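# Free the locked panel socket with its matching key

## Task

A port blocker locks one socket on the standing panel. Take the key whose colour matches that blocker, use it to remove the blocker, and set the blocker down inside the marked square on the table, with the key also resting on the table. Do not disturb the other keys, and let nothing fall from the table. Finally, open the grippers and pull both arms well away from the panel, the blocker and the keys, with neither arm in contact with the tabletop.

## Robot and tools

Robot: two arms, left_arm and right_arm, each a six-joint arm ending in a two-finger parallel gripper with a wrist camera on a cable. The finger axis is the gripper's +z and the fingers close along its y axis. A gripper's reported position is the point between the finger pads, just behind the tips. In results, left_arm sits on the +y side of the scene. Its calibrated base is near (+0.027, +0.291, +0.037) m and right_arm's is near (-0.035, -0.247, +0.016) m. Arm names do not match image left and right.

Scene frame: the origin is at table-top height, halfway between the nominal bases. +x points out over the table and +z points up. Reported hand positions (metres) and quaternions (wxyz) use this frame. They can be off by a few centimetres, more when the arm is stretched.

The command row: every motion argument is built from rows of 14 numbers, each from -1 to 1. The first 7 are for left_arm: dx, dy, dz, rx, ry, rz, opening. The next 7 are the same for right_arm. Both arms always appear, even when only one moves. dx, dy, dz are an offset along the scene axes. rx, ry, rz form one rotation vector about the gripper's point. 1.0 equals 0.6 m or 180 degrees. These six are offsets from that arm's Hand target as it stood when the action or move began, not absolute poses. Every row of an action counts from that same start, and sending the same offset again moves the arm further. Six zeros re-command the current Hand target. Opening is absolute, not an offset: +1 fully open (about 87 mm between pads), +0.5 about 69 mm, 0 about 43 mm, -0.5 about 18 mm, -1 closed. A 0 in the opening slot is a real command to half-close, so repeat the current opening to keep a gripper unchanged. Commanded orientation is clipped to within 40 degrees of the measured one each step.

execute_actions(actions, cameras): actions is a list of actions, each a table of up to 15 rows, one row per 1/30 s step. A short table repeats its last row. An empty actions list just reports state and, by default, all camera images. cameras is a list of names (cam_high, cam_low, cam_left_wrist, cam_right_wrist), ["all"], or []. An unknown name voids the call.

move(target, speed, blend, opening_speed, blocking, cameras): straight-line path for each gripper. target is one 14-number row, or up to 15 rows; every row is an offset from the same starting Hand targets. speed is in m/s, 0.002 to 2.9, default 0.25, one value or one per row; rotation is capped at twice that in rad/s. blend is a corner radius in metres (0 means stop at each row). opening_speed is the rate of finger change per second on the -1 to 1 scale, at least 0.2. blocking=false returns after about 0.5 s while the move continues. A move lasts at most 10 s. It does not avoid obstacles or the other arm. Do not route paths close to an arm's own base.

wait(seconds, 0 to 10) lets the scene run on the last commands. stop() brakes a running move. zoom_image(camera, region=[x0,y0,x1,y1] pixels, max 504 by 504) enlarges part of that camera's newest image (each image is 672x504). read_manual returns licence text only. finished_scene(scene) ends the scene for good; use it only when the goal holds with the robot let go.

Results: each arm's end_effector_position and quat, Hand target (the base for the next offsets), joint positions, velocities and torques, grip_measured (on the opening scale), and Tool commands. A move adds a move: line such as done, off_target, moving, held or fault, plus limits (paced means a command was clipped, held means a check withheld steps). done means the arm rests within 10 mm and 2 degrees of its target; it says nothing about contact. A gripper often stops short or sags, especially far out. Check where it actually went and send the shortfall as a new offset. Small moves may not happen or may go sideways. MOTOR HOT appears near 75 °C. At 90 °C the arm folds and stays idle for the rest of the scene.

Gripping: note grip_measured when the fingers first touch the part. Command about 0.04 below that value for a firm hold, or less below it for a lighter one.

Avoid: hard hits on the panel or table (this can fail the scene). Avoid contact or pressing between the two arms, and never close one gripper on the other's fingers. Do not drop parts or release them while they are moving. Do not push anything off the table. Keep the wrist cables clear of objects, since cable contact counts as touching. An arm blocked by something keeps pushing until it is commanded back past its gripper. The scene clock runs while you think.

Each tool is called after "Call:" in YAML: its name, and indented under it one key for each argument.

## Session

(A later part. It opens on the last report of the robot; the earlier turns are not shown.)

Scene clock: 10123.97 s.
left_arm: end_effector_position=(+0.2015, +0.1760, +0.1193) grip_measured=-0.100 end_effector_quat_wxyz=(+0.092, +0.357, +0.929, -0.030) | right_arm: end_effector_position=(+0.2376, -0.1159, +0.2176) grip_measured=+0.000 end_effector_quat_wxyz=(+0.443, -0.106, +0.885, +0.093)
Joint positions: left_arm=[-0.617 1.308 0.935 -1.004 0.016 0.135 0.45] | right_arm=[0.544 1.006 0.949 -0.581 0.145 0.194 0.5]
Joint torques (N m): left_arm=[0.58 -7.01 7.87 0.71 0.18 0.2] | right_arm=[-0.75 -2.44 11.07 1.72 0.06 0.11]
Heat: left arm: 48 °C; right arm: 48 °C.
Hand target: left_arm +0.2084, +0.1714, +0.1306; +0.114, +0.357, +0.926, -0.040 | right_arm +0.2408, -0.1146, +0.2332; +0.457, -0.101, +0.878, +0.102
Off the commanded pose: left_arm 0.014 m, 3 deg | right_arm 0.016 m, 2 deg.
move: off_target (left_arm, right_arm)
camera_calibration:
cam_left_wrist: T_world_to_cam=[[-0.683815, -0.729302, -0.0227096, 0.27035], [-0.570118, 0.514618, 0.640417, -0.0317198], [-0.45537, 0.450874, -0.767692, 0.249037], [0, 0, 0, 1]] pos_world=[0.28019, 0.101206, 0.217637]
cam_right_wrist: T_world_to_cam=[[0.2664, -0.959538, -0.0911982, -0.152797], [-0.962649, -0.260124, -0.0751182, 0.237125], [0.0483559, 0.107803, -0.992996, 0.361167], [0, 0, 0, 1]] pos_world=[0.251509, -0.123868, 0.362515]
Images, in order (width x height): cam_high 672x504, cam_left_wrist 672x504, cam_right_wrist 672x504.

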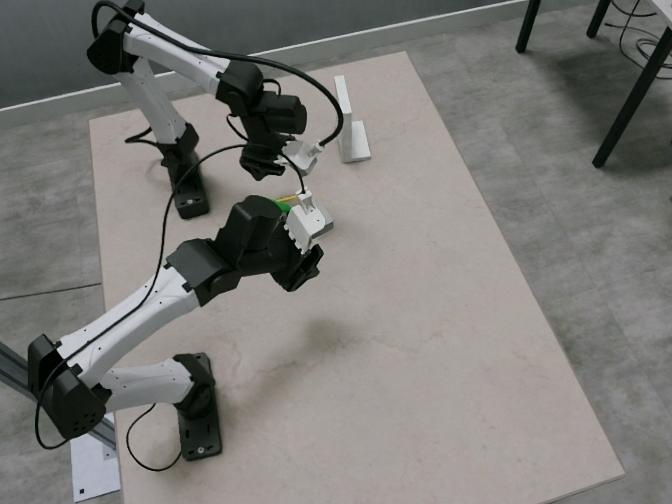

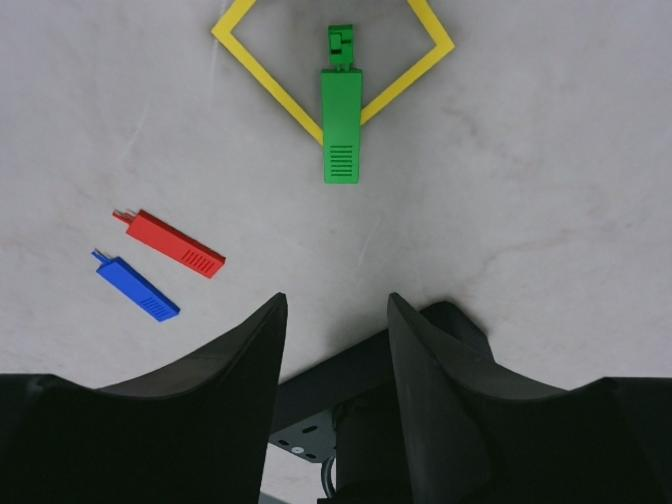

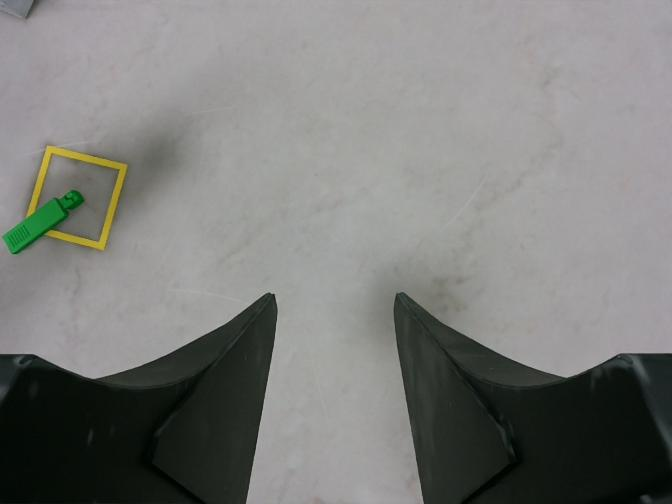

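Call:
move:
  target: [0.01, 0.11, 0.3, 0, 0, 0, -0.1, 0, 0, 0, 0, 0, 0, 0]
  speed: 0.2
  cameras: ["all"]

Call:
zoom_image:
  camera: "cam_high"
  region: [200, 100, 400, 260]

Call:
zoom_image:
  camera: "cam_right_wrist"
  region: [0, 120, 150, 270]

Scene clock: 10149.80 s.
left_arm: end_effector_position=(+0.2138, +0.2376, +0.3040) grip_measured=-0.100 end_effector_quat_wxyz=(+0.199, +0.346, +0.917, -0.022) | right_arm: end_effector_position=(+0.2376, -0.1159, +0.2176) grip_measured=+0.000 end_effector_quat_wxyz=(+0.443, -0.106, +0.885, +0.093)
Joint positions: left_arm=[-0.325 1.224 1.623 -1.573 0.065 0.403 0.45] | right_arm=[0.544 1.006 0.949 -0.581 0.145 0.194 0.5]
Joint torques (N m): left_arm=[0.75 -3.51 6.35 1.06 0.2 0.16] | right_arm=[-0.69 -2.33 11.15 1.66 0.11 0.05]
Heat: left arm: 49 °C; right arm: 48 °C.
Hand target: left_arm +0.2144, +0.2374, +0.3107; +0.114, +0.357, +0.926, -0.040 | right_arm +0.2408, -0.1146, +0.2332; +0.457, -0.101, +0.878, +0.102
Off the commanded pose: left_arm 0.007 m, 10 deg | right_arm 0.016 m, 2 deg.
joint sent to its limit (left arm) — joint 4 (wrist pitch), lower limit. The joint targets are off in orientation, not in position.
move: off_target (left_arm, right_arm)
camera_calibration:
cam_left_wrist: T_world_to_cam=[[-0.655475, -0.746675, -0.113267, 0.353382], [-0.695541, 0.538419, 0.475739, -0.10342], [-0.294237, 0.390616, -0.872263, 0.380321], [0, 0, 0, 1]] pos_world=[0.271605, 0.170986, 0.420967]
cam_right_wrist: T_world_to_cam=[[0.2664, -0.959538, -0.0911982, -0.152797], [-0.962649, -0.260124, -0.0751182, 0.237125], [0.0483559, 0.107803, -0.992996, 0.361167], [0, 0, 0, 1]] pos_world=[0.251509, -0.123868, 0.362515]

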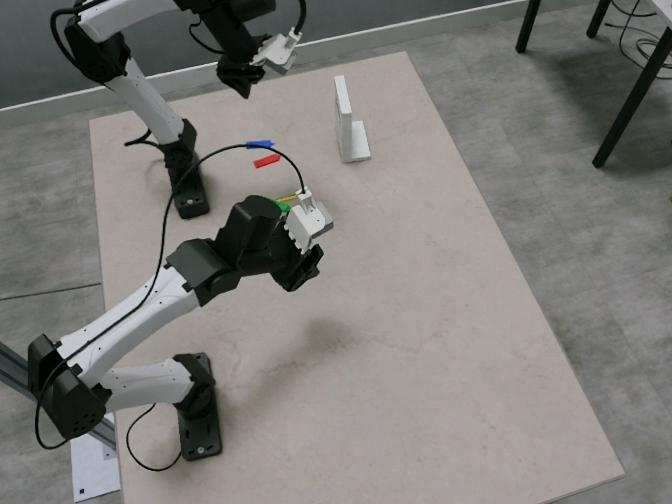

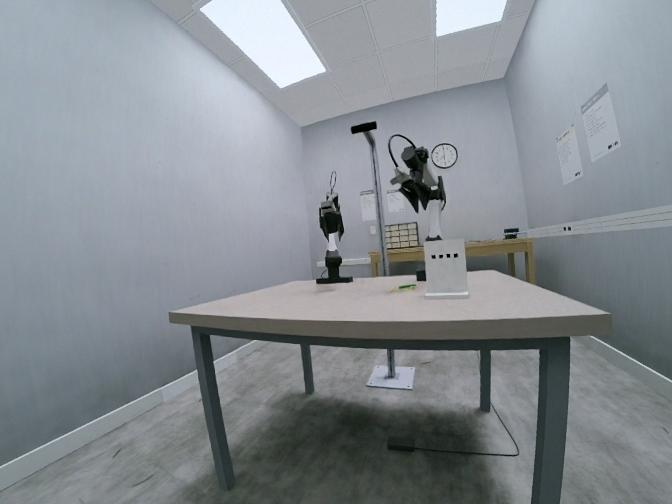

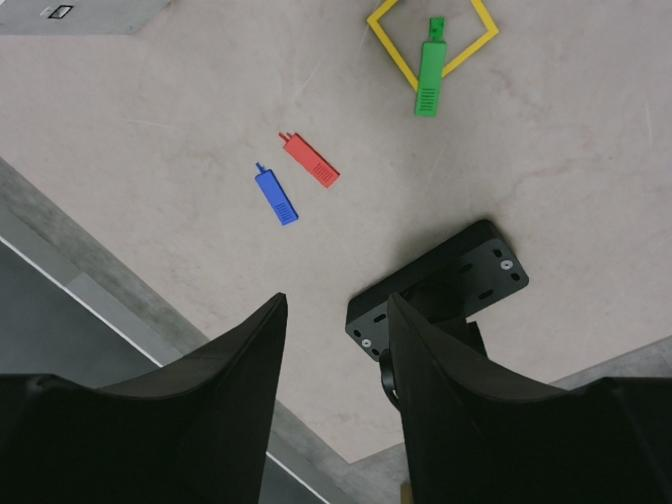

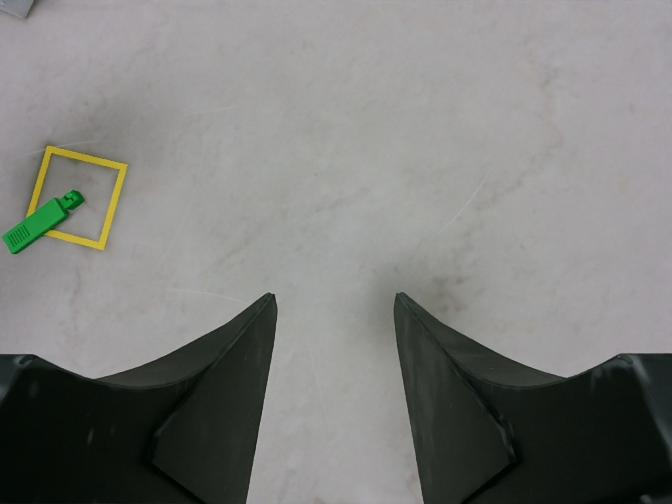

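Scaled by 2.520.

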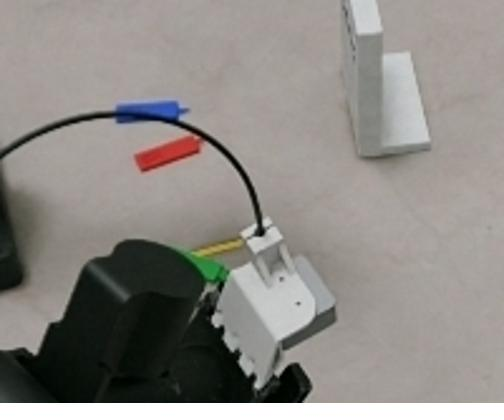

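Scaled by 3.360.

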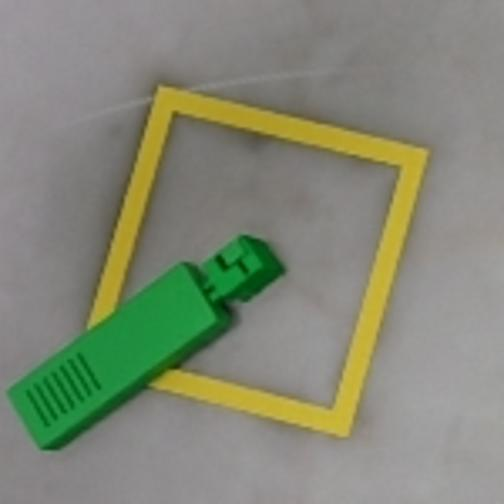

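Call:
finished_scene:
  scene: 2

The scene is finished: the task was done.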